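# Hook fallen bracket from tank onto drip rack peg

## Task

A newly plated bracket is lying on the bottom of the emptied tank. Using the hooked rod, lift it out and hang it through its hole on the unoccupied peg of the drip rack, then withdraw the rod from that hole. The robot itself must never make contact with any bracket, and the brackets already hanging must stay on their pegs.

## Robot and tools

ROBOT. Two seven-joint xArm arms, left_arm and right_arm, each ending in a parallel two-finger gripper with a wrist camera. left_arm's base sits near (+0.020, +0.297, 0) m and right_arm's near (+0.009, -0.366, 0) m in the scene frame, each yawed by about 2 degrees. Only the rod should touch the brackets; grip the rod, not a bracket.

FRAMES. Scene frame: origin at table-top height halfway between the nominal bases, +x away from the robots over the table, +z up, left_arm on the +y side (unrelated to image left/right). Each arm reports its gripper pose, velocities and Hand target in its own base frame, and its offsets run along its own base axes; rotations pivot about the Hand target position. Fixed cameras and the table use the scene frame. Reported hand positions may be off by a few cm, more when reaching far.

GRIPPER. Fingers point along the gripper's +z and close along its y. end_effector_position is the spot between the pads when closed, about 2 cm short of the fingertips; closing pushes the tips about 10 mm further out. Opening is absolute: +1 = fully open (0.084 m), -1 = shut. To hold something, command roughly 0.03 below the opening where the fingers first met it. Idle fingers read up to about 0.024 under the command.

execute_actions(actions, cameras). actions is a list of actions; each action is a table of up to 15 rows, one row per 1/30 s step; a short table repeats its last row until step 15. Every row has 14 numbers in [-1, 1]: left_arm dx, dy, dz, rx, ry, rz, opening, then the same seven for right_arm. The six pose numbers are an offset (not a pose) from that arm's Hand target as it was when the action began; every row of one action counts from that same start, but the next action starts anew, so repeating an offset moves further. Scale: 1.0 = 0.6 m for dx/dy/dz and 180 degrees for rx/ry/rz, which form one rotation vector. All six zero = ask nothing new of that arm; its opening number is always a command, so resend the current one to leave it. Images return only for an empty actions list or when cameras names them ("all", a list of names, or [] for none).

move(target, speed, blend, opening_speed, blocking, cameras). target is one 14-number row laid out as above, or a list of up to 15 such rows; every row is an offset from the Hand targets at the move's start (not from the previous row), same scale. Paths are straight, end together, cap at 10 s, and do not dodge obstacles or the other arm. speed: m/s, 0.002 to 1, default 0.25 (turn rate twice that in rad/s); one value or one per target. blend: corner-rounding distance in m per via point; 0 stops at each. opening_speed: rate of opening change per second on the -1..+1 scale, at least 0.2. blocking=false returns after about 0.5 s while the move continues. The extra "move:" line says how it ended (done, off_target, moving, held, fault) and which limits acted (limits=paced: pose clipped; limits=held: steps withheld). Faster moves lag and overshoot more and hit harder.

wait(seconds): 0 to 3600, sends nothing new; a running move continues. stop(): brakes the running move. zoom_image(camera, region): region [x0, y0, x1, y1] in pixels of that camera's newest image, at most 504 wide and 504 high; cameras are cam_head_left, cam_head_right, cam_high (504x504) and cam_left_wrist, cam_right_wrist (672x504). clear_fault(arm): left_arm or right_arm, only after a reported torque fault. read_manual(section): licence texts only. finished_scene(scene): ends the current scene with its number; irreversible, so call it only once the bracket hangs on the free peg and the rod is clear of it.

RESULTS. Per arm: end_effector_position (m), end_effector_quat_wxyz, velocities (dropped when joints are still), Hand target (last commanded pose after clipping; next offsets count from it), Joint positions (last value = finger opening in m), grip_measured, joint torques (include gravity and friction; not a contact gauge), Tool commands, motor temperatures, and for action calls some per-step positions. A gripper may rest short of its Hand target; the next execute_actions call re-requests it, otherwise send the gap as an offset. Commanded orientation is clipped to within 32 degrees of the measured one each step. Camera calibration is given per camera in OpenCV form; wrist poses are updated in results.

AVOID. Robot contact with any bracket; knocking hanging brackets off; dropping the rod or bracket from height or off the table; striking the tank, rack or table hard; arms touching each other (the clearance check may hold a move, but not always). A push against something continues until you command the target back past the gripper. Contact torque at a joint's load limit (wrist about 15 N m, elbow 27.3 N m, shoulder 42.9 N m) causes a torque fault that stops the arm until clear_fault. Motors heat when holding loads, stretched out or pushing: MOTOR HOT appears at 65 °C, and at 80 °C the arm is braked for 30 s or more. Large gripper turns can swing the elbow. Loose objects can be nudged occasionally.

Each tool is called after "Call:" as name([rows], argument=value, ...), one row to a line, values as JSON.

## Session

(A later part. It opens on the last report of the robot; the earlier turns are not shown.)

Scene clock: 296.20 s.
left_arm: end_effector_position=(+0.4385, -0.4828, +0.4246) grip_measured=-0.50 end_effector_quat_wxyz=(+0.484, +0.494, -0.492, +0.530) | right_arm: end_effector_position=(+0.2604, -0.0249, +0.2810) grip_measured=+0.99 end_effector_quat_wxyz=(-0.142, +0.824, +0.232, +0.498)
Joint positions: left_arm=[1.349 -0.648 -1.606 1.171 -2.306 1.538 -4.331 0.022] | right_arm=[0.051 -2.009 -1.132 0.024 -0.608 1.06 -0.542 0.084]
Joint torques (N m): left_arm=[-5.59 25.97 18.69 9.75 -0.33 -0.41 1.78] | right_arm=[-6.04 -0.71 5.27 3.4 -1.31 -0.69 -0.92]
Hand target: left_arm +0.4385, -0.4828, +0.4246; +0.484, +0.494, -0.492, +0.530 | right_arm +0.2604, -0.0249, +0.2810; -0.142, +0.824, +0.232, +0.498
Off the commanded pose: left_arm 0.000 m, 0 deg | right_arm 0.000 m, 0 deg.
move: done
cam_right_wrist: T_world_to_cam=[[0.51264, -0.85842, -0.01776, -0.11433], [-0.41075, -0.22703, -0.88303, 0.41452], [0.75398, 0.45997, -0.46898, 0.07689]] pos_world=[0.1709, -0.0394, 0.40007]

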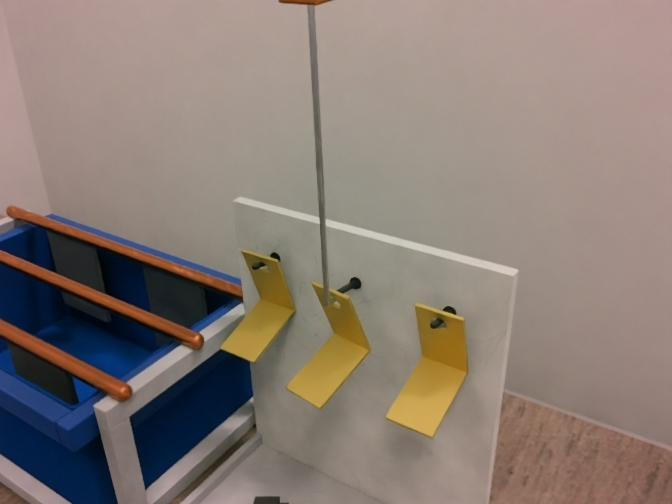

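Call:
move([
  [-0.005,0.0067,0.0055,0,0,0,-0.9,0,0,0,0,0,0,1],
  [0.032,0.0075,0.0055,0,0,0,-0.9,0,0,0,0,0,0,1],
], speed=0.02, cameras=["cam_right_wrist"])

Call:
zoom_image(camera="cam_right_wrist", region=[290, 240, 390, 340])

Scene clock: 304.47 s.
left_arm: end_effector_position=(+0.4577, -0.4784, +0.4279) grip_measured=-0.50 end_effector_quat_wxyz=(+0.484, +0.494, -0.492, +0.529) | right_arm: end_effector_position=(+0.2604, -0.0249, +0.2810) grip_measured=+0.99 end_effector_quat_wxyz=(-0.142, +0.824, +0.232, +0.498)
Joint positions: left_arm=[1.444 -0.666 -1.652 1.229 -2.308 1.562 -4.352 0.022] | right_arm=[0.051 -2.009 -1.132 0.024 -0.608 1.06 -0.542 0.084]
Joint torques (N m): left_arm=[7.92 16.23 16.17 14.61 -3.31 1.51 -1.56] | right_arm=[-6.04 -0.76 5.27 3.35 -1.43 -0.68 -0.91]
Hand target: left_arm +0.4577, -0.4783, +0.4279; +0.484, +0.494, -0.492, +0.530 | right_arm +0.2604, -0.0249, +0.2810; -0.142, +0.824, +0.232, +0.498
Off the commanded pose: left_arm 0.000 m, 0 deg | right_arm 0.000 m, 0 deg.
move: done
cam_right_wrist: T_world_to_cam=[[0.51264, -0.85842, -0.01776, -0.11433], [-0.41075, -0.22703, -0.88303, 0.41452], [0.75398, 0.45997, -0.46898, 0.07689]] pos_world=[0.1709, -0.0394, 0.40007]

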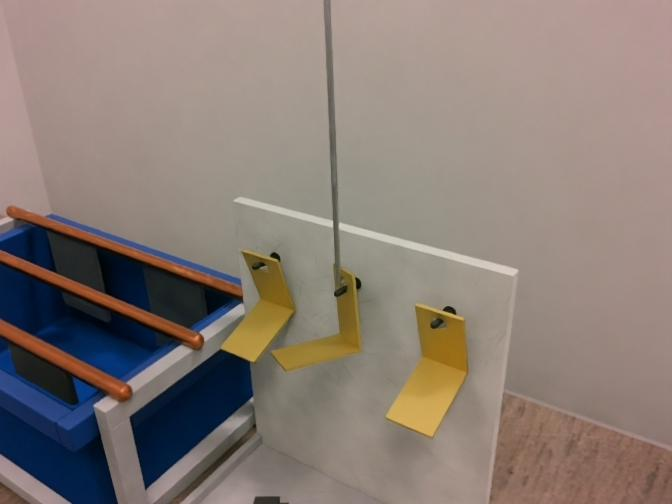

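Scaled by 5.040 from the camera's image (finer frame: 960x720).

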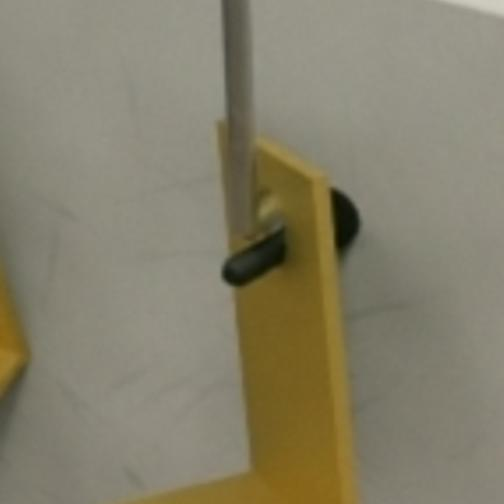

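Call:
move(target=[0.0917,-0.001,-0.0123,0,0.0833,0,-0.9,0,0,0,0,0,0,1], speed=0.03, cameras=["cam_right_wrist"])

Call:
zoom_image(camera="cam_right_wrist", region=[290, 240, 390, 340])

Scene clock: 314.83 s.
left_arm: end_effector_position=(+0.5127, -0.4789, +0.4208) grip_measured=-0.50 end_effector_quat_wxyz=(+0.544, +0.558, -0.425, +0.461) | right_arm: end_effector_position=(+0.2604, -0.0249, +0.2810) grip_measured=+0.99 end_effector_quat_wxyz=(-0.142, +0.824, +0.232, +0.498)
Joint positions: left_arm=[1.711 -0.734 -1.822 1.425 -2.327 1.574 -4.654 0.022] | right_arm=[0.051 -2.009 -1.132 0.024 -0.608 1.06 -0.542 0.084]
Joint torques (N m): left_arm=[-0.65 -6.99 -5.1 1.65 6.2 0.77 -2.39] | right_arm=[-6.04 -0.73 5.32 3.23 -1.34 -0.7 -0.79]
Hand target: left_arm +0.5127, -0.4789, +0.4206; +0.544, +0.559, -0.425, +0.461 | right_arm +0.2604, -0.0249, +0.2810; -0.142, +0.824, +0.232, +0.498
Off the commanded pose: left_arm 0.000 m, 0 deg | right_arm 0.000 m, 0 deg.
move: done
cam_right_wrist: T_world_to_cam=[[0.51264, -0.85842, -0.01776, -0.11433], [-0.41075, -0.22703, -0.88303, 0.41452], [0.75398, 0.45997, -0.46898, 0.07689]] pos_world=[0.1709, -0.0394, 0.40007]

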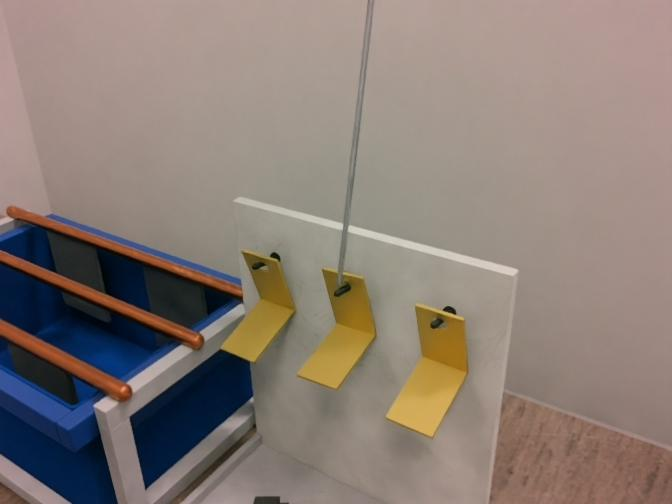

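Scaled by 5.040 from the camera's image (finer frame: 960x720).

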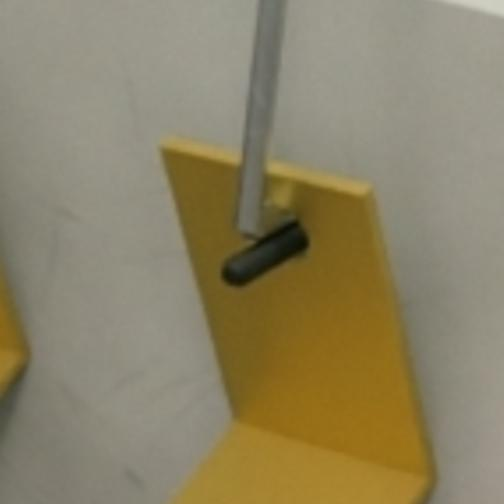

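Call:
move([
  [0,0.006,-0.002,0,0,0,-0.9,0,0,0,0,0,0,1],
  [0,0.006,-0.008,0,0,0,-0.9,0,0,0,0,0,0,1],
], speed=0.02, cameras=["cam_right_wrist"])

Call:
zoom_image(camera="cam_right_wrist", region=[290, 240, 390, 340])

Scene clock: 318.43 s.
left_arm: end_effector_position=(+0.5127, -0.4753, +0.4158) grip_measured=-0.50 end_effector_quat_wxyz=(+0.544, +0.559, -0.425, +0.461) | right_arm: end_effector_position=(+0.2604, -0.0249, +0.2810) grip_measured=+0.99 end_effector_quat_wxyz=(-0.142, +0.824, +0.232, +0.498)
Joint positions: left_arm=[1.712 -0.735 -1.822 1.411 -2.326 1.584 -4.644 0.022] | right_arm=[0.051 -2.009 -1.132 0.024 -0.608 1.06 -0.542 0.084]
Joint torques (N m): left_arm=[-0.15 -4.5 -3.25 -1.53 5.21 1.04 1.59] | right_arm=[-5.98 -0.87 5.41 3.37 -1.34 -0.71 -0.74]
Hand target: left_arm +0.5127, -0.4753, +0.4158; +0.544, +0.559, -0.425, +0.461 | right_arm +0.2604, -0.0249, +0.2810; -0.142, +0.824, +0.232, +0.498
Off the commanded pose: left_arm 0.000 m, 0 deg | right_arm 0.000 m, 0 deg.
move: done
cam_right_wrist: T_world_to_cam=[[0.51264, -0.85842, -0.01776, -0.11433], [-0.41075, -0.22703, -0.88303, 0.41452], [0.75398, 0.45997, -0.46898, 0.07689]] pos_world=[0.1709, -0.0394, 0.40007]

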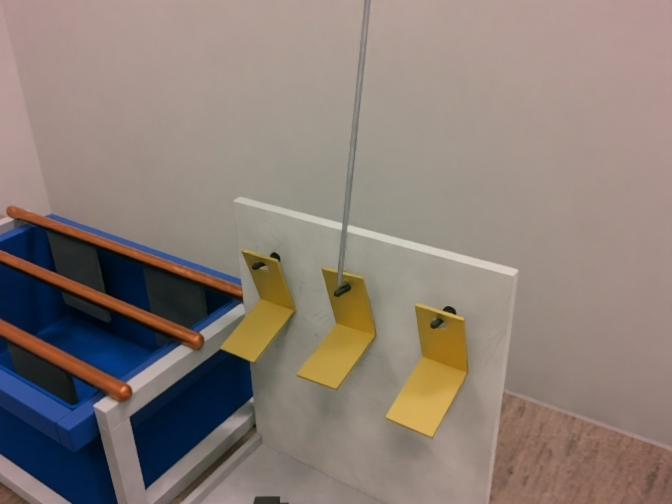

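Scaled by 5.040 from the camera's image (finer frame: 960x720).

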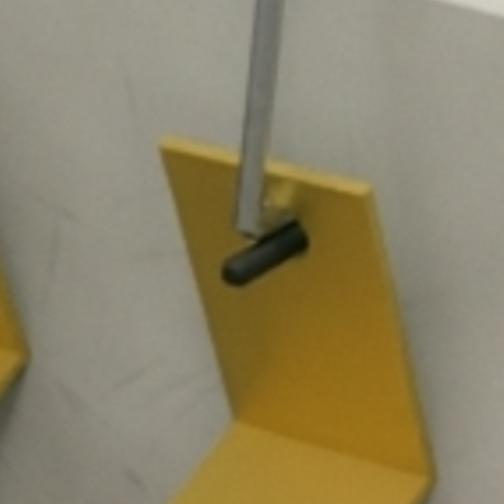

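Call:
move([
  [0,0,0.006,0,0,0,-0.9,0,0,0,0,0,0,1],
  [-0.012,0,0.008,0,0,0,-0.9,0,0,0,0,0,0,1],
], speed=0.02, cameras=["cam_right_wrist"])

Call:
zoom_image(camera="cam_right_wrist", region=[290, 240, 390, 340])

Scene clock: 343.50 s.
left_arm: end_effector_position=(+0.5056, -0.4753, +0.4205) grip_measured=-0.49 end_effector_quat_wxyz=(+0.544, +0.559, -0.425, +0.461) | right_arm: end_effector_position=(+0.2604, -0.0249, +0.2810) grip_measured=+0.99 end_effector_quat_wxyz=(-0.142, +0.824, +0.232, +0.498)
Joint positions: left_arm=[1.678 -0.716 -1.802 1.389 -2.314 1.576 -4.642 0.022] | right_arm=[0.051 -2.009 -1.132 0.024 -0.608 1.06 -0.542 0.084]
Joint torques (N m): left_arm=[-9.53 45.34 21.99 13.89 -3.14 1.46 0.34] | right_arm=[-5.99 -0.75 5.39 3.42 -1.36 -0.68 -0.71]
Hand target: left_arm +0.5055, -0.4753, +0.4206; +0.544, +0.559, -0.425, +0.461 | right_arm +0.2604, -0.0249, +0.2810; -0.142, +0.824, +0.232, +0.498
Off the commanded pose: left_arm 0.000 m, 0 deg | right_arm 0.000 m, 0 deg.
move: done
cam_right_wrist: T_world_to_cam=[[0.51264, -0.85842, -0.01776, -0.11433], [-0.41075, -0.22703, -0.88303, 0.41452], [0.75398, 0.45997, -0.46898, 0.07689]] pos_world=[0.1709, -0.0394, 0.40007]

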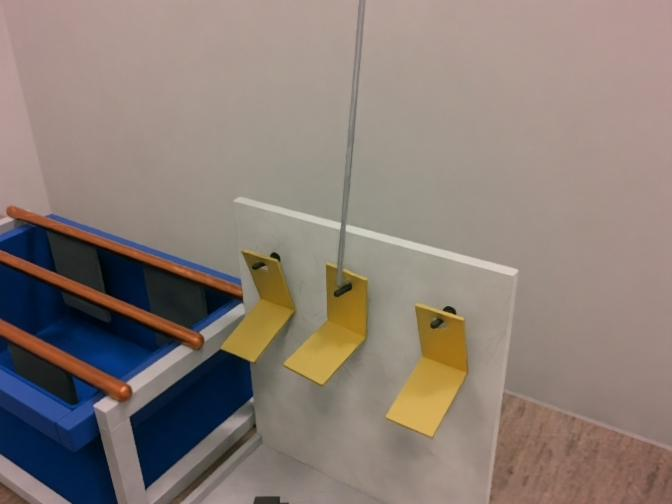

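Scaled by 5.040 from the camera's image (finer frame: 960x720).

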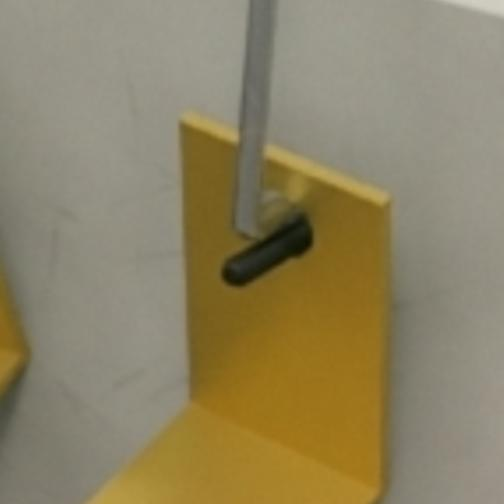

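Call:
move(target=[-0.014,0,0.003,0,0,0,-0.9,0,0,0,0,0,0,1], speed=0.02, cameras=["cam_right_wrist"])

Call:
zoom_image(camera="cam_right_wrist", region=[290, 240, 390, 340])

Scene clock: 345.87 s.
left_arm: end_effector_position=(+0.4972, -0.4753, +0.4223) grip_measured=-0.49 end_effector_quat_wxyz=(+0.544, +0.559, -0.425, +0.461) | right_arm: end_effector_position=(+0.2604, -0.0249, +0.2810) grip_measured=+0.99 end_effector_quat_wxyz=(-0.142, +0.824, +0.232, +0.498)
Joint positions: left_arm=[1.639 -0.696 -1.782 1.36 -2.303 1.568 -4.634 0.023] | right_arm=[0.051 -2.009 -1.132 0.024 -0.608 1.06 -0.542 0.084]
Joint torques (N m): left_arm=[-13.05 52.07 24 18.2 -5.89 3.25 -0.73] | right_arm=[-5.85 -0.71 5.47 3.39 -1.34 -0.71 -0.71]
Hand target: left_arm +0.4971, -0.4753, +0.4224; +0.544, +0.559, -0.425, +0.461 | right_arm +0.2604, -0.0249, +0.2810; -0.142, +0.824, +0.232, +0.498
Off the commanded pose: left_arm 0.000 m, 0 deg | right_arm 0.000 m, 0 deg.
move: done
cam_right_wrist: T_world_to_cam=[[0.51264, -0.85842, -0.01776, -0.11433], [-0.41075, -0.22703, -0.88303, 0.41452], [0.75398, 0.45997, -0.46898, 0.07689]] pos_world=[0.1709, -0.0394, 0.40007]

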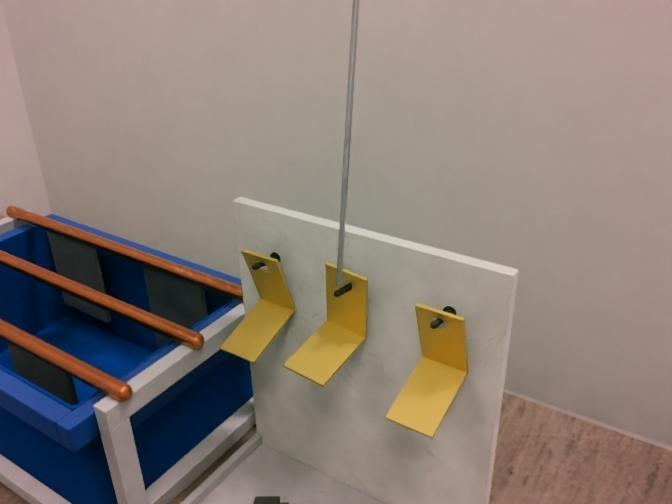

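Scaled by 5.040 from the camera's image (finer frame: 960x720).

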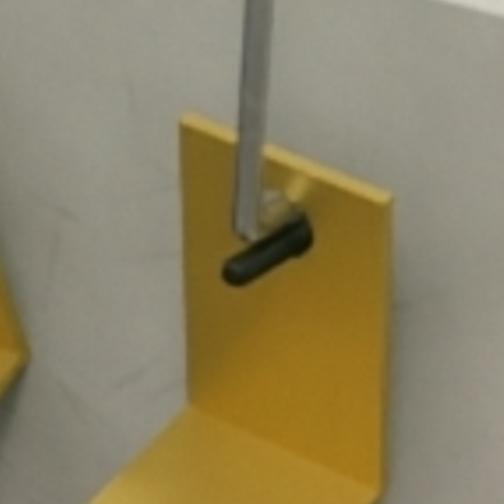

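Call:
move(target=[0.02,0,0.003,0,0,0,-0.9,0,0,0,0,0,0,1], speed=0.03, cameras=["cam_right_wrist","cam_head_right"])

Call:
zoom_image(camera="cam_right_wrist", region=[290, 240, 390, 340])

Call:
zoom_image(camera="cam_head_right", region=[315, 225, 355, 265])

Scene clock: 356.73 s.
left_arm: end_effector_position=(+0.5091, -0.4752, +0.4232) grip_measured=-0.49 end_effector_quat_wxyz=(+0.543, +0.559, -0.425, +0.460) | right_arm: end_effector_position=(+0.2604, -0.0249, +0.2810) grip_measured=+0.99 end_effector_quat_wxyz=(-0.142, +0.824, +0.232, +0.498)
Joint positions: left_arm=[1.693 -0.72 -1.807 1.407 -2.313 1.575 -4.653 0.022] | right_arm=[0.051 -2.009 -1.132 0.024 -0.608 1.06 -0.542 0.084]
Joint torques (N m): left_arm=[10.52 62.73 37.16 29.84 -12.46 1.89 -2.03] | right_arm=[-5.64 -0.75 5.37 3.39 -1.25 -0.74 -0.67]
Motor temperatures (°C): left_arm=[31 32 38 42 34 34 31] | right_arm=[34 34 32 34 36 40 37]
Hand target: left_arm +0.5091, -0.4753, +0.4242; +0.544, +0.559, -0.425, +0.461 | right_arm +0.2604, -0.0249, +0.2810; -0.142, +0.824, +0.232, +0.498
Off the commanded pose: left_arm 0.001 m, 0 deg | right_arm 0.000 m, 0 deg.
move: done
cam_right_wrist: T_world_to_cam=[[0.51264, -0.85842, -0.01776, -0.11433], [-0.41075, -0.22703, -0.88303, 0.41452], [0.75398, 0.45997, -0.46898, 0.07689]] pos_world=[0.1709, -0.0394, 0.40007]
Images, in order (width x height): cam_head_right 504x504, cam_right_wrist 672x504.

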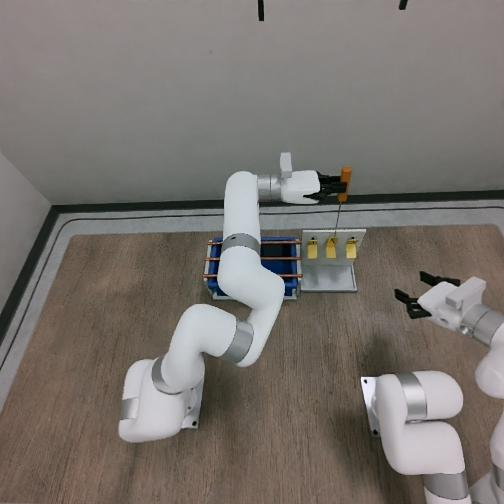

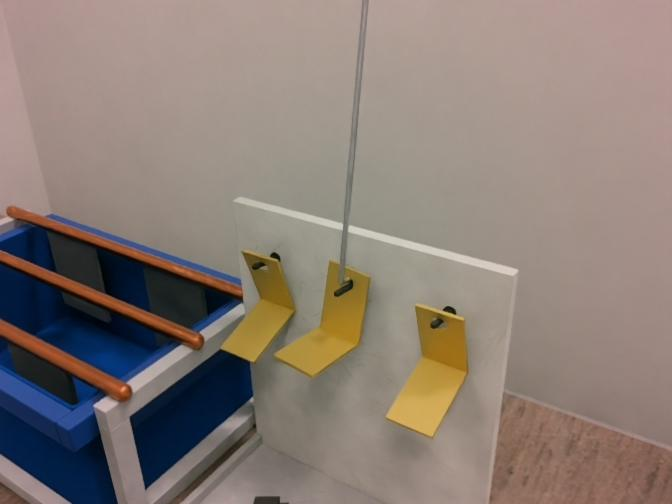

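Scaled by 5.040 from the camera's image (finer frame: 960x720).

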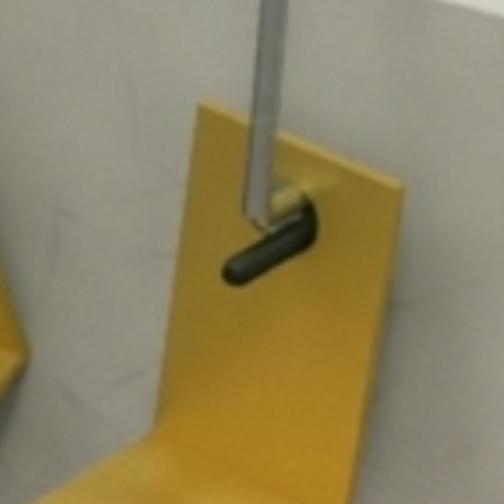

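Scaled by 12.600 from the camera's image (finer frame: 720x720).

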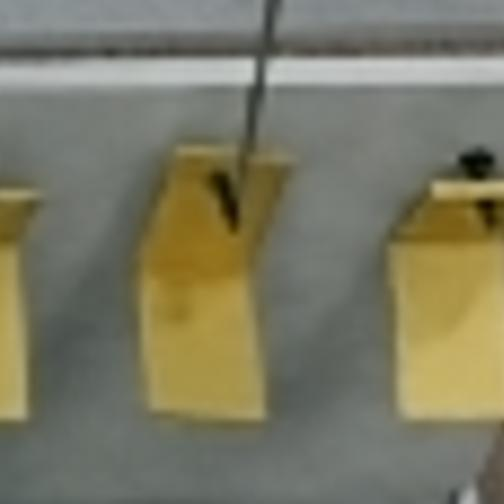

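Call:
move(target=[0,0,0.0035,0,0,0,-0.9,0,0,0,0,0,0,1], speed=0.03, cameras=["cam_right_wrist"])

Call:
zoom_image(camera="cam_right_wrist", region=[290, 240, 390, 340])

Call:
move(target=[0,0,0.0035,0,0,0,-0.9,0,0,0,0,0,0,1], speed=0.03, cameras=["cam_right_wrist"])

Call:
zoom_image(camera="cam_right_wrist", region=[290, 240, 390, 340])

Scene clock: 361.57 s.
left_arm: end_effector_position=(+0.5091, -0.4756, +0.4237) grip_measured=-0.49 end_effector_quat_wxyz=(+0.543, +0.560, -0.425, +0.459) | right_arm: end_effector_position=(+0.2604, -0.0249, +0.2810) grip_measured=+0.99 end_effector_quat_wxyz=(-0.142, +0.824, +0.232, +0.498)
Joint positions: left_arm=[1.693 -0.72 -1.806 1.409 -2.311 1.573 -4.656 0.022] | right_arm=[0.051 -2.009 -1.132 0.024 -0.608 1.06 -0.542 0.084]
Joint torques (N m): left_arm=[-1.01 72.99 45.64 32.26 -13.89 2.2 -2.7] | right_arm=[-5.81 -0.68 5.39 3.52 -1.3 -0.69 -0.63]
Hand target: left_arm +0.5091, -0.4753, +0.4263; +0.544, +0.559, -0.425, +0.461 | right_arm +0.2604, -0.0249, +0.2810; -0.142, +0.824, +0.232, +0.498
Off the commanded pose: left_arm 0.003 m, 0 deg | right_arm 0.000 m, 0 deg.
move: done
cam_right_wrist: T_world_to_cam=[[0.51264, -0.85842, -0.01776, -0.11433], [-0.41075, -0.22703, -0.88303, 0.41452], [0.75398, 0.45997, -0.46898, 0.07689]] pos_world=[0.1709, -0.0394, 0.40007]

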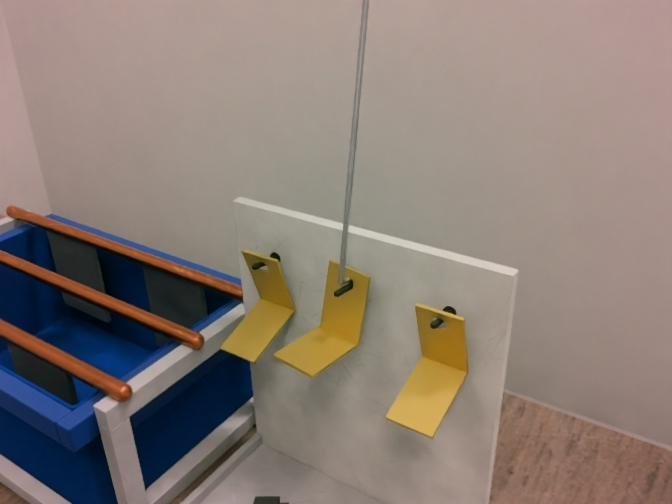

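Scaled by 5.040 from the camera's image (finer frame: 960x720).

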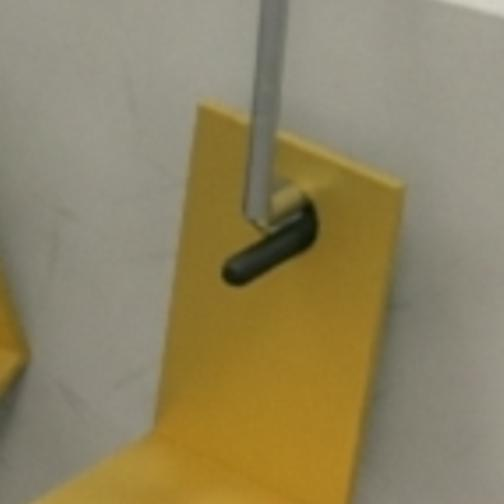

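Scene clock: 362.07 s.
left_arm: end_effector_position=(+0.5091, -0.4756, +0.4256) grip_measured=-0.49 end_effector_quat_wxyz=(+0.543, +0.560, -0.425, +0.459) | right_arm: end_effector_position=(+0.2604, -0.0249, +0.2810) grip_measured=+0.99 end_effector_quat_wxyz=(-0.142, +0.824, +0.232, +0.498)
Joint positions: left_arm=[1.691 -0.719 -1.802 1.412 -2.309 1.572 -4.661 0.022] | right_arm=[0.051 -2.009 -1.132 0.024 -0.608 1.06 -0.542 0.084]
Joint torques (N m): left_arm=[-1.12 74.75 44.47 31.68 -15.2 4.13 -2.96] | right_arm=[-5.81 -0.8 5.36 3.47 -1.28 -0.67 -0.68]
Hand target: left_arm +0.5091, -0.4753, +0.4284; +0.544, +0.559, -0.425, +0.461 | right_arm +0.2604, -0.0249, +0.2810; -0.142, +0.824, +0.232, +0.498
Off the commanded pose: left_arm 0.003 m, 0 deg | right_arm 0.000 m, 0 deg.
move: done
cam_right_wrist: T_world_to_cam=[[0.51264, -0.85842, -0.01776, -0.11433], [-0.41075, -0.22703, -0.88303, 0.41452], [0.75398, 0.45997, -0.46898, 0.07689]] pos_world=[0.1709, -0.0394, 0.40007]

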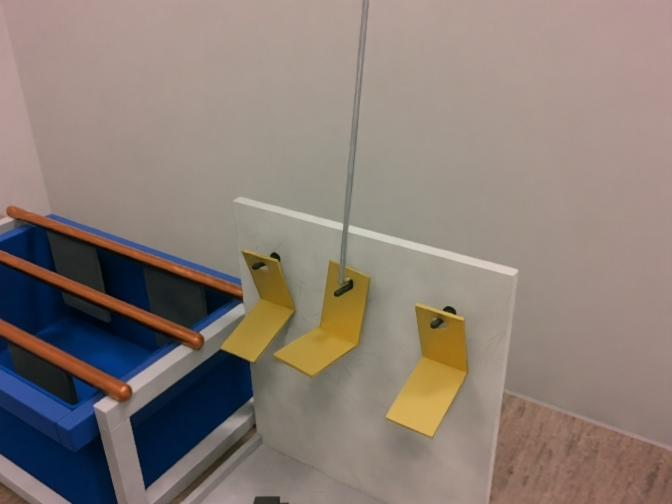

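Scaled by 5.040 from the camera's image (finer frame: 960x720).

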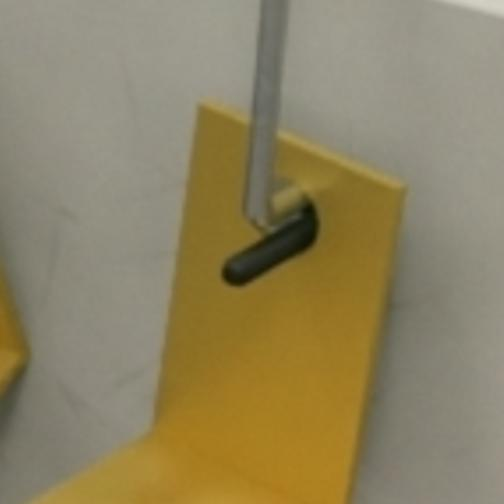

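Call:
move(target=[0,0,-0.008,0,0,0,-0.9,0,0,0,0,0,0,1], speed=0.03, cameras=["cam_right_wrist"])

Call:
zoom_image(camera="cam_right_wrist", region=[290, 240, 390, 340])

Call:
move(target=[0,0,-0.004,0,0,0,-0.9,0,0,0,0,0,0,1], speed=0.03, cameras=["cam_right_wrist"])

Call:
zoom_image(camera="cam_right_wrist", region=[290, 240, 390, 340])

Scene clock: 366.40 s.
left_arm: end_effector_position=(+0.5091, -0.4753, +0.4237) grip_measured=-0.49 end_effector_quat_wxyz=(+0.544, +0.559, -0.425, +0.461) | right_arm: end_effector_position=(+0.2604, -0.0249, +0.2810) grip_measured=+0.99 end_effector_quat_wxyz=(-0.142, +0.824, +0.232, +0.498)
Joint positions: left_arm=[1.693 -0.72 -1.807 1.407 -2.315 1.576 -4.652 0.022] | right_arm=[0.051 -2.009 -1.132 0.024 -0.608 1.06 -0.542 0.084]
Joint torques (N m): left_arm=[6.94 43.55 23.91 17.22 -8.65 2.06 1.13] | right_arm=[-5.7 -0.81 5.43 3.59 -1.26 -0.67 -0.64]
Motor temperatures (°C): left_arm=[31 33 42 48 35 34 31] | right_arm=[34 34 32 34 36 40 36]
Hand target: left_arm +0.5091, -0.4753, +0.4236; +0.544, +0.559, -0.425, +0.461 | right_arm +0.2604, -0.0249, +0.2810; -0.142, +0.824, +0.232, +0.498
Off the commanded pose: left_arm 0.000 m, 0 deg | right_arm 0.000 m, 0 deg.
move: done
cam_right_wrist: T_world_to_cam=[[0.51264, -0.85842, -0.01776, -0.11433], [-0.41075, -0.22703, -0.88303, 0.41452], [0.75398, 0.45997, -0.46898, 0.07689]] pos_world=[0.1709, -0.0394, 0.40007]

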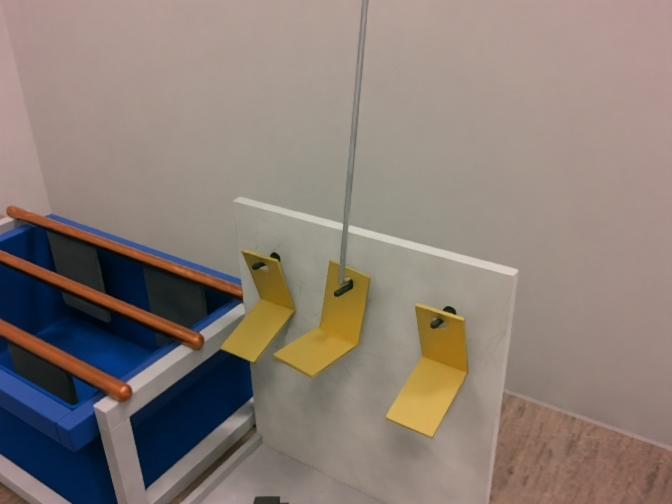

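Scaled by 5.040 from the camera's image (finer frame: 960x720).

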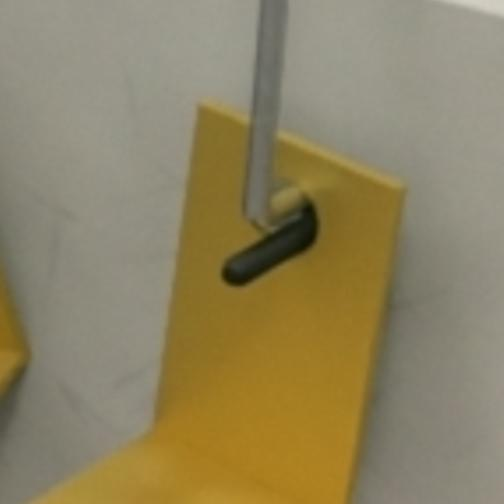

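Scene clock: 366.90 s.
left_arm: end_effector_position=(+0.5091, -0.4753, +0.4213) grip_measured=-0.50 end_effector_quat_wxyz=(+0.544, +0.558, -0.425, +0.461) | right_arm: end_effector_position=(+0.2604, -0.0249, +0.2810) grip_measured=+0.99 end_effector_quat_wxyz=(-0.142, +0.824, +0.232, +0.498)
Joint positions: left_arm=[1.694 -0.722 -1.81 1.404 -2.317 1.577 -4.648 0.022] | right_arm=[0.051 -2.009 -1.132 0.024 -0.608 1.06 -0.542 0.084]
Joint torques (N m): left_arm=[5.77 21.07 14.33 9.58 -0.9 1.2 1.72] | right_arm=[-5.75 -0.86 5.45 3.44 -1.23 -0.71 -0.59]
Hand target: left_arm +0.5091, -0.4753, +0.4212; +0.544, +0.559, -0.425, +0.461 | right_arm +0.2604, -0.0249, +0.2810; -0.142, +0.824, +0.232, +0.498
Off the commanded pose: left_arm 0.000 m, 0 deg | right_arm 0.000 m, 0 deg.
move: done
cam_right_wrist: T_world_to_cam=[[0.51264, -0.85842, -0.01776, -0.11433], [-0.41075, -0.22703, -0.88303, 0.41452], [0.75398, 0.45997, -0.46898, 0.07689]] pos_world=[0.1709, -0.0394, 0.40007]

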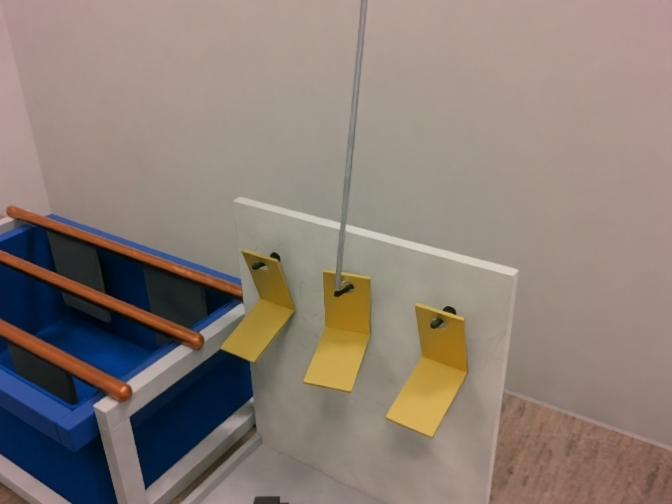

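Scaled by 5.040 from the camera's image (finer frame: 960x720).

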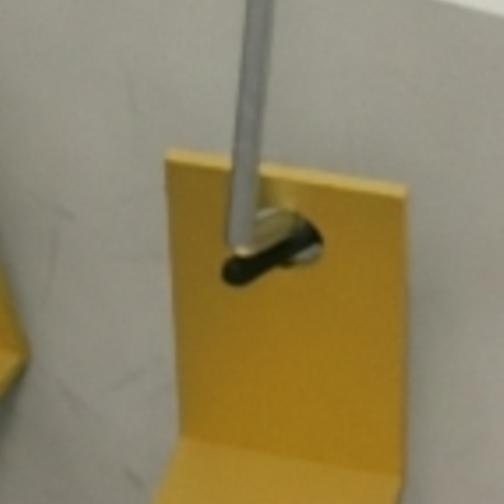

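Call:
move(target=[0,0,-0.0025,0,0,0,-0.9,0,0,0,0,0,0,1], speed=0.03, cameras=["cam_right_wrist","cam_head_right"])

Call:
zoom_image(camera="cam_right_wrist", region=[290, 240, 390, 340])

Call:
zoom_image(camera="cam_head_right", region=[315, 225, 355, 265])

Scene clock: 371.73 s.
left_arm: end_effector_position=(+0.5091, -0.4753, +0.4197) grip_measured=-0.50 end_effector_quat_wxyz=(+0.544, +0.559, -0.425, +0.461) | right_arm: end_effector_position=(+0.2604, -0.0249, +0.2810) grip_measured=+0.99 end_effector_quat_wxyz=(-0.142, +0.824, +0.232, +0.498)
Joint positions: left_arm=[1.695 -0.723 -1.812 1.402 -2.318 1.578 -4.645 0.022] | right_arm=[0.051 -2.009 -1.132 0.024 -0.608 1.06 -0.542 0.084]
Joint torques (N m): left_arm=[6.86 19.86 14.01 8.68 -2.38 1.52 1.88] | right_arm=[-5.72 -0.79 5.41 3.43 -1.21 -0.74 -0.58]
Hand target: left_arm +0.5091, -0.4753, +0.4197; +0.544, +0.559, -0.425, +0.461 | right_arm +0.2604, -0.0249, +0.2810; -0.142, +0.824, +0.232, +0.498
Off the commanded pose: left_arm 0.000 m, 0 deg | right_arm 0.000 m, 0 deg.
move: done
cam_right_wrist: T_world_to_cam=[[0.51264, -0.85842, -0.01776, -0.11433], [-0.41075, -0.22703, -0.88303, 0.41452], [0.75398, 0.45997, -0.46898, 0.07689]] pos_world=[0.1709, -0.0394, 0.40007]
Images, in order (width x height): cam_head_right 504x504, cam_right_wrist 672x504.

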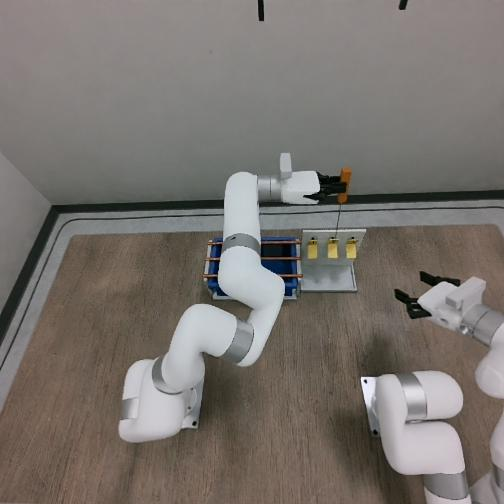

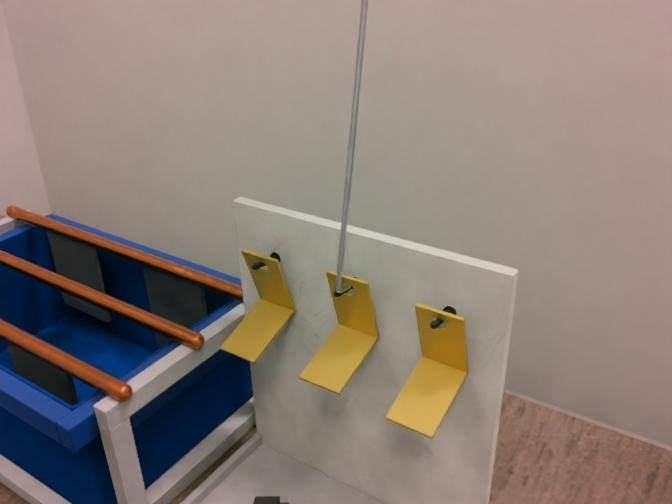

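Scaled by 5.040 from the camera's image (finer frame: 960x720).

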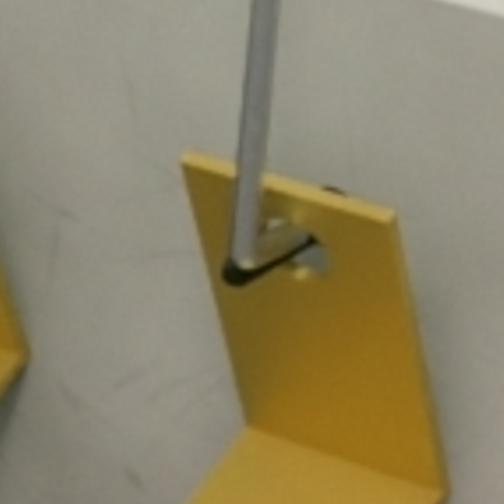

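Scaled by 12.600 from the camera's image (finer frame: 720x720).

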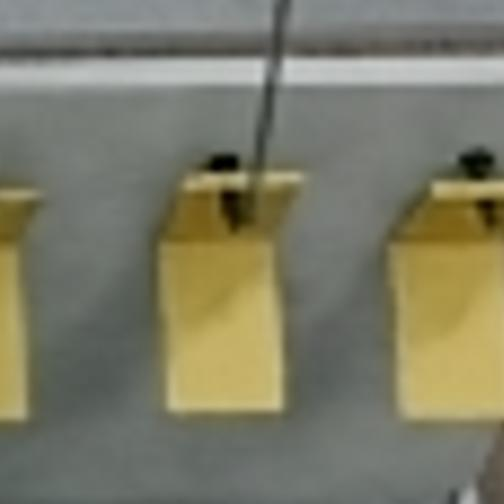

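Call:
move(target=[-0.0075,0,0,0,0,0,-0.9,0,0,0,0,0,0,1], speed=0.03, cameras=["cam_right_wrist","cam_head_right"])

Call:
zoom_image(camera="cam_right_wrist", region=[290, 240, 390, 340])

Call:
zoom_image(camera="cam_head_right", region=[315, 225, 355, 265])

Scene clock: 374.93 s.
left_arm: end_effector_position=(+0.5047, -0.4753, +0.4196) grip_measured=-0.50 end_effector_quat_wxyz=(+0.544, +0.559, -0.425, +0.461) | right_arm: end_effector_position=(+0.2604, -0.0249, +0.2810) grip_measured=+0.99 end_effector_quat_wxyz=(-0.142, +0.824, +0.232, +0.498)
Joint positions: left_arm=[1.675 -0.714 -1.802 1.385 -2.313 1.575 -4.639 0.022] | right_arm=[0.051 -2.009 -1.132 0.024 -0.608 1.06 -0.542 0.084]
Joint torques (N m): left_arm=[-5.39 33.93 19.1 9.02 0.16 -0.62 1.82] | right_arm=[-5.69 -0.74 5.47 3.55 -1.24 -0.75 -0.54]
Hand target: left_arm +0.5046, -0.4753, +0.4197; +0.544, +0.559, -0.425, +0.461 | right_arm +0.2604, -0.0249, +0.2810; -0.142, +0.824, +0.232, +0.498
Off the commanded pose: left_arm 0.000 m, 0 deg | right_arm 0.000 m, 0 deg.
move: done
cam_right_wrist: T_world_to_cam=[[0.51264, -0.85842, -0.01776, -0.11433], [-0.41075, -0.22703, -0.88303, 0.41452], [0.75398, 0.45997, -0.46898, 0.07689]] pos_world=[0.1709, -0.0394, 0.40007]
Images, in order (width x height): cam_head_right 504x504, cam_right_wrist 672x504.

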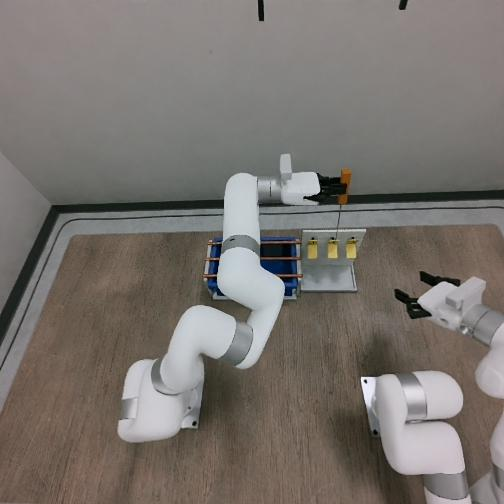

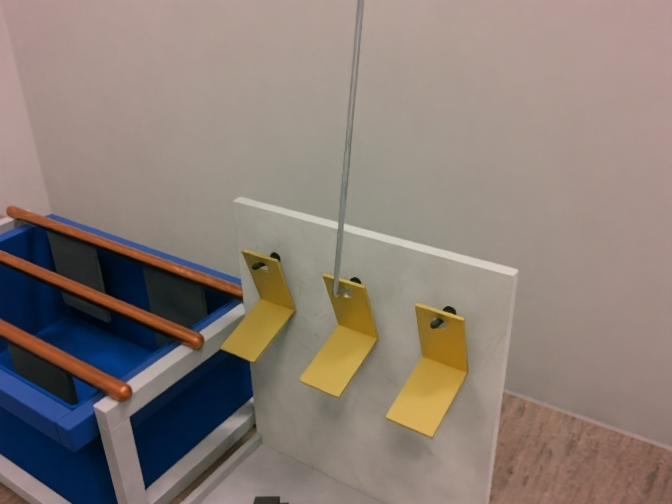

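Scaled by 5.040 from the camera's image (finer frame: 960x720).

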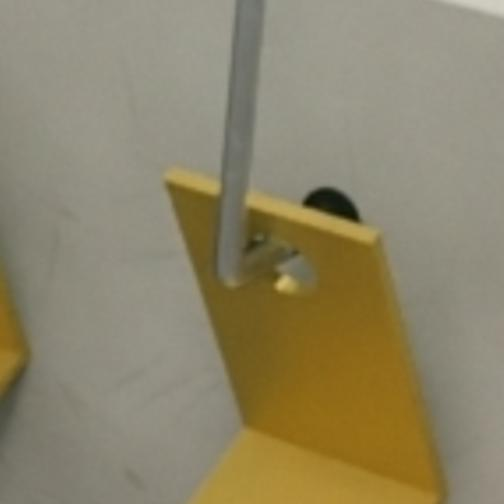

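Scaled by 12.600 from the camera's image (finer frame: 720x720).

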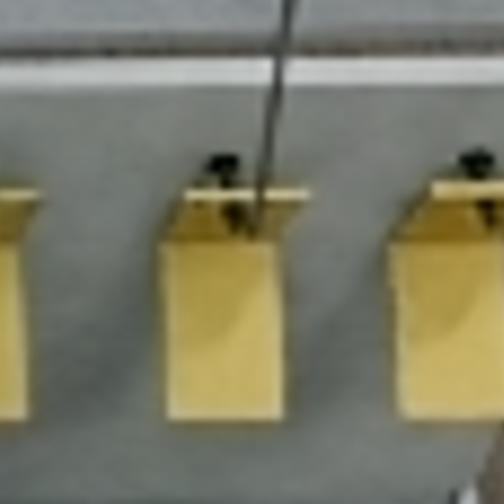

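Call:
move([
  [0.0125,0,0.001,0,0,0,-0.9,0,0,0,0,0,0,1],
  [0.0125,-0.0025,-0.003,0,0,0,-0.9,0,0,0,0,0,0,1],
], speed=0.03, cameras=["cam_right_wrist","cam_head_right"])

Call:
zoom_image(camera="cam_right_wrist", region=[290, 240, 390, 340])

Call:
zoom_image(camera="cam_head_right", region=[315, 225, 355, 265])

Scene clock: 378.80 s.
left_arm: end_effector_position=(+0.5121, -0.4768, +0.4179) grip_measured=-0.50 end_effector_quat_wxyz=(+0.544, +0.559, -0.425, +0.461) | right_arm: end_effector_position=(+0.2604, -0.0249, +0.2810) grip_measured=+0.99 end_effector_quat_wxyz=(-0.142, +0.824, +0.232, +0.498)
Joint positions: left_arm=[1.709 -0.733 -1.821 1.415 -2.325 1.579 -4.647 0.022] | right_arm=[0.051 -2.009 -1.132 0.024 -0.608 1.06 -0.542 0.084]
Joint torques (N m): left_arm=[6.52 21.01 14.16 13.2 -3.02 -0.51 1.84] | right_arm=[-5.7 -0.82 5.42 3.53 -1.2 -0.71 -0.57]
Motor temperatures (°C): left_arm=[31 33 40 43 34 34 31] | right_arm=[34 34 32 34 36 40 36]
Hand target: left_arm +0.5121, -0.4768, +0.4179; +0.544, +0.559, -0.425, +0.461 | right_arm +0.2604, -0.0249, +0.2810; -0.142, +0.824, +0.232, +0.498
Off the commanded pose: left_arm 0.000 m, 0 deg | right_arm 0.000 m, 0 deg.
move: done
cam_right_wrist: T_world_to_cam=[[0.51264, -0.85842, -0.01776, -0.11433], [-0.41075, -0.22703, -0.88303, 0.41452], [0.75398, 0.45997, -0.46898, 0.07689]] pos_world=[0.1709, -0.0394, 0.40007]
Images, in order (width x height): cam_head_right 504x504, cam_right_wrist 672x504.

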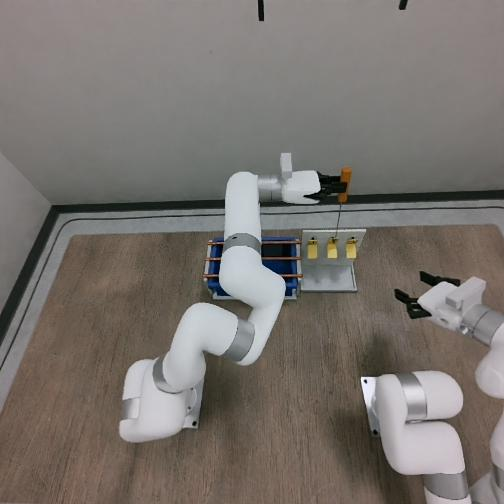

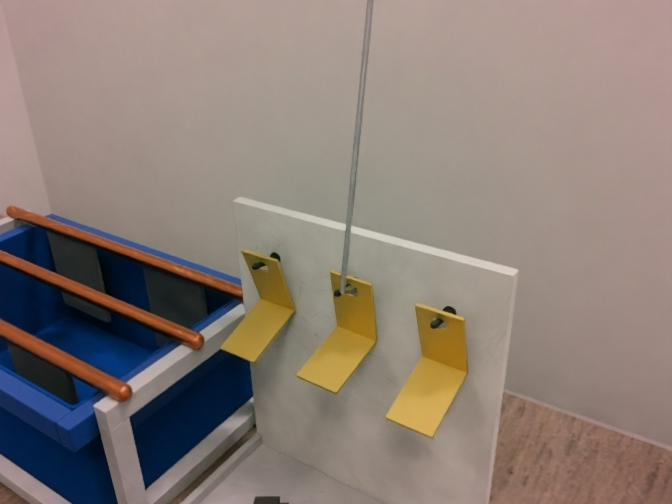

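Scaled by 5.040 from the camera's image (finer frame: 960x720).

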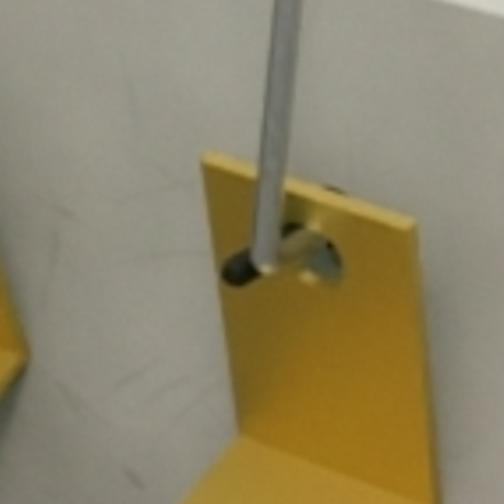

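Scaled by 12.600 from the camera's image (finer frame: 720x720).

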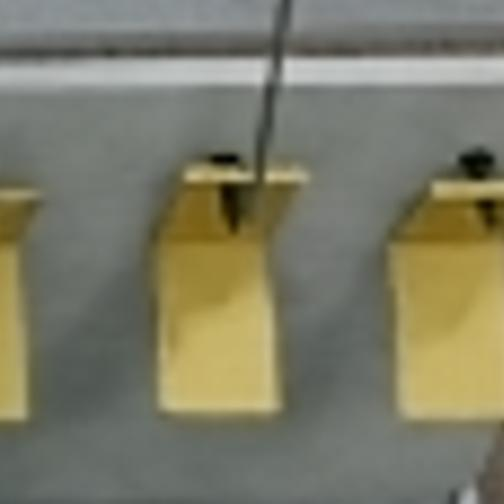

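Call:
move([
  [0,0,-0.0025,0,0,0,-0.9,0,0,0,0,0,0,1],
  [-0.009,0,-0.0025,0,0,0,-0.9,0,0,0,0,0,0,1],
], speed=0.03, cameras=["cam_right_wrist","cam_head_right"])

Call:
zoom_image(camera="cam_right_wrist", region=[290, 240, 390, 340])

Call:
zoom_image(camera="cam_head_right", region=[315, 225, 355, 265])

Scene clock: 381.87 s.
left_arm: end_effector_position=(+0.5068, -0.4768, +0.4163) grip_measured=-0.50 end_effector_quat_wxyz=(+0.544, +0.559, -0.425, +0.461) | right_arm: end_effector_position=(+0.2604, -0.0249, +0.2810) grip_measured=+0.99 end_effector_quat_wxyz=(-0.142, +0.824, +0.232, +0.498)
Joint positions: left_arm=[1.686 -0.723 -1.812 1.392 -2.32 1.577 -4.637 0.022] | right_arm=[0.051 -2.009 -1.132 0.024 -0.608 1.06 -0.542 0.084]
Joint torques (N m): left_arm=[-5.5 34.4 18.82 8.93 -0.1 -0.57 1.76] | right_arm=[-5.49 -0.6 5.42 3.62 -1.19 -0.73 -0.5]
Hand target: left_arm +0.5067, -0.4768, +0.4164; +0.544, +0.559, -0.425, +0.461 | right_arm +0.2604, -0.0249, +0.2810; -0.142, +0.824, +0.232, +0.498
Off the commanded pose: left_arm 0.000 m, 0 deg | right_arm 0.000 m, 0 deg.
move: done
cam_right_wrist: T_world_to_cam=[[0.51264, -0.85842, -0.01776, -0.11433], [-0.41075, -0.22703, -0.88303, 0.41452], [0.75398, 0.45997, -0.46898, 0.07689]] pos_world=[0.1709, -0.0394, 0.40007]
Images, in order (width x height): cam_head_right 504x504, cam_right_wrist 672x504.

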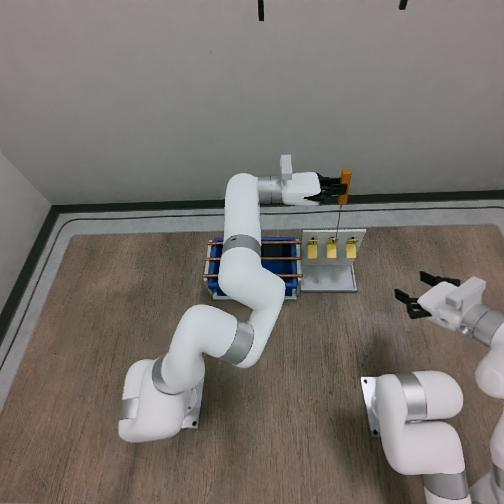

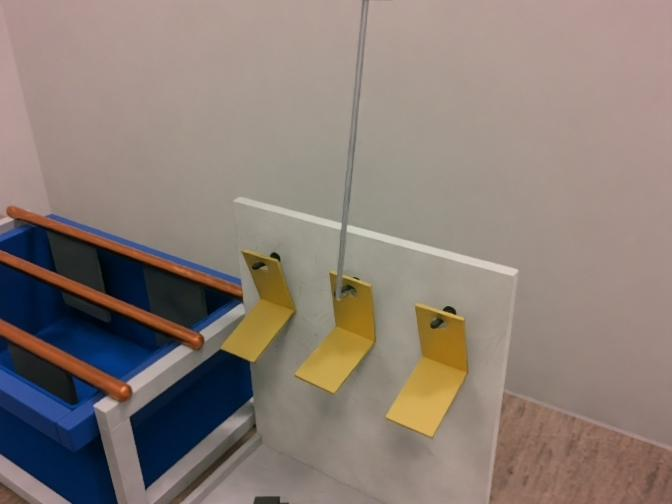

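Scaled by 5.040 from the camera's image (finer frame: 960x720).

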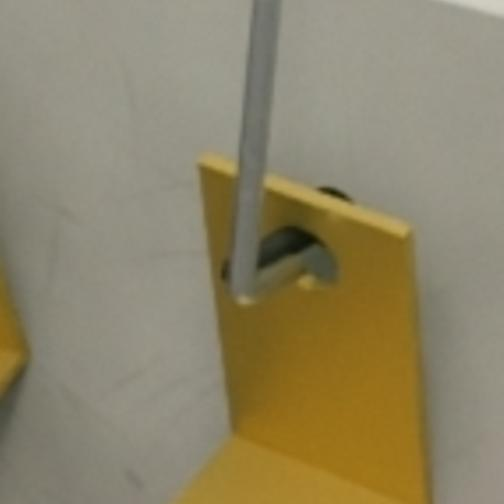

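Scaled by 12.600 from the camera's image (finer frame: 720x720).

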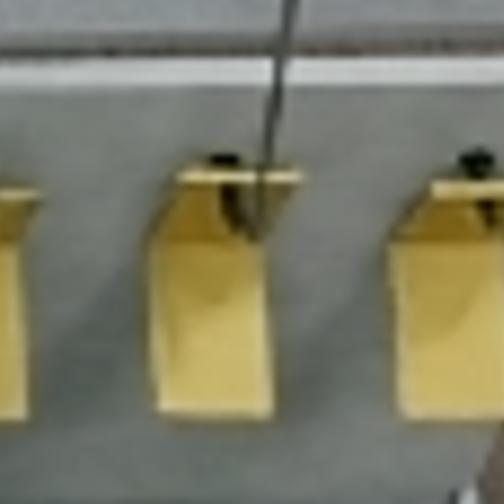

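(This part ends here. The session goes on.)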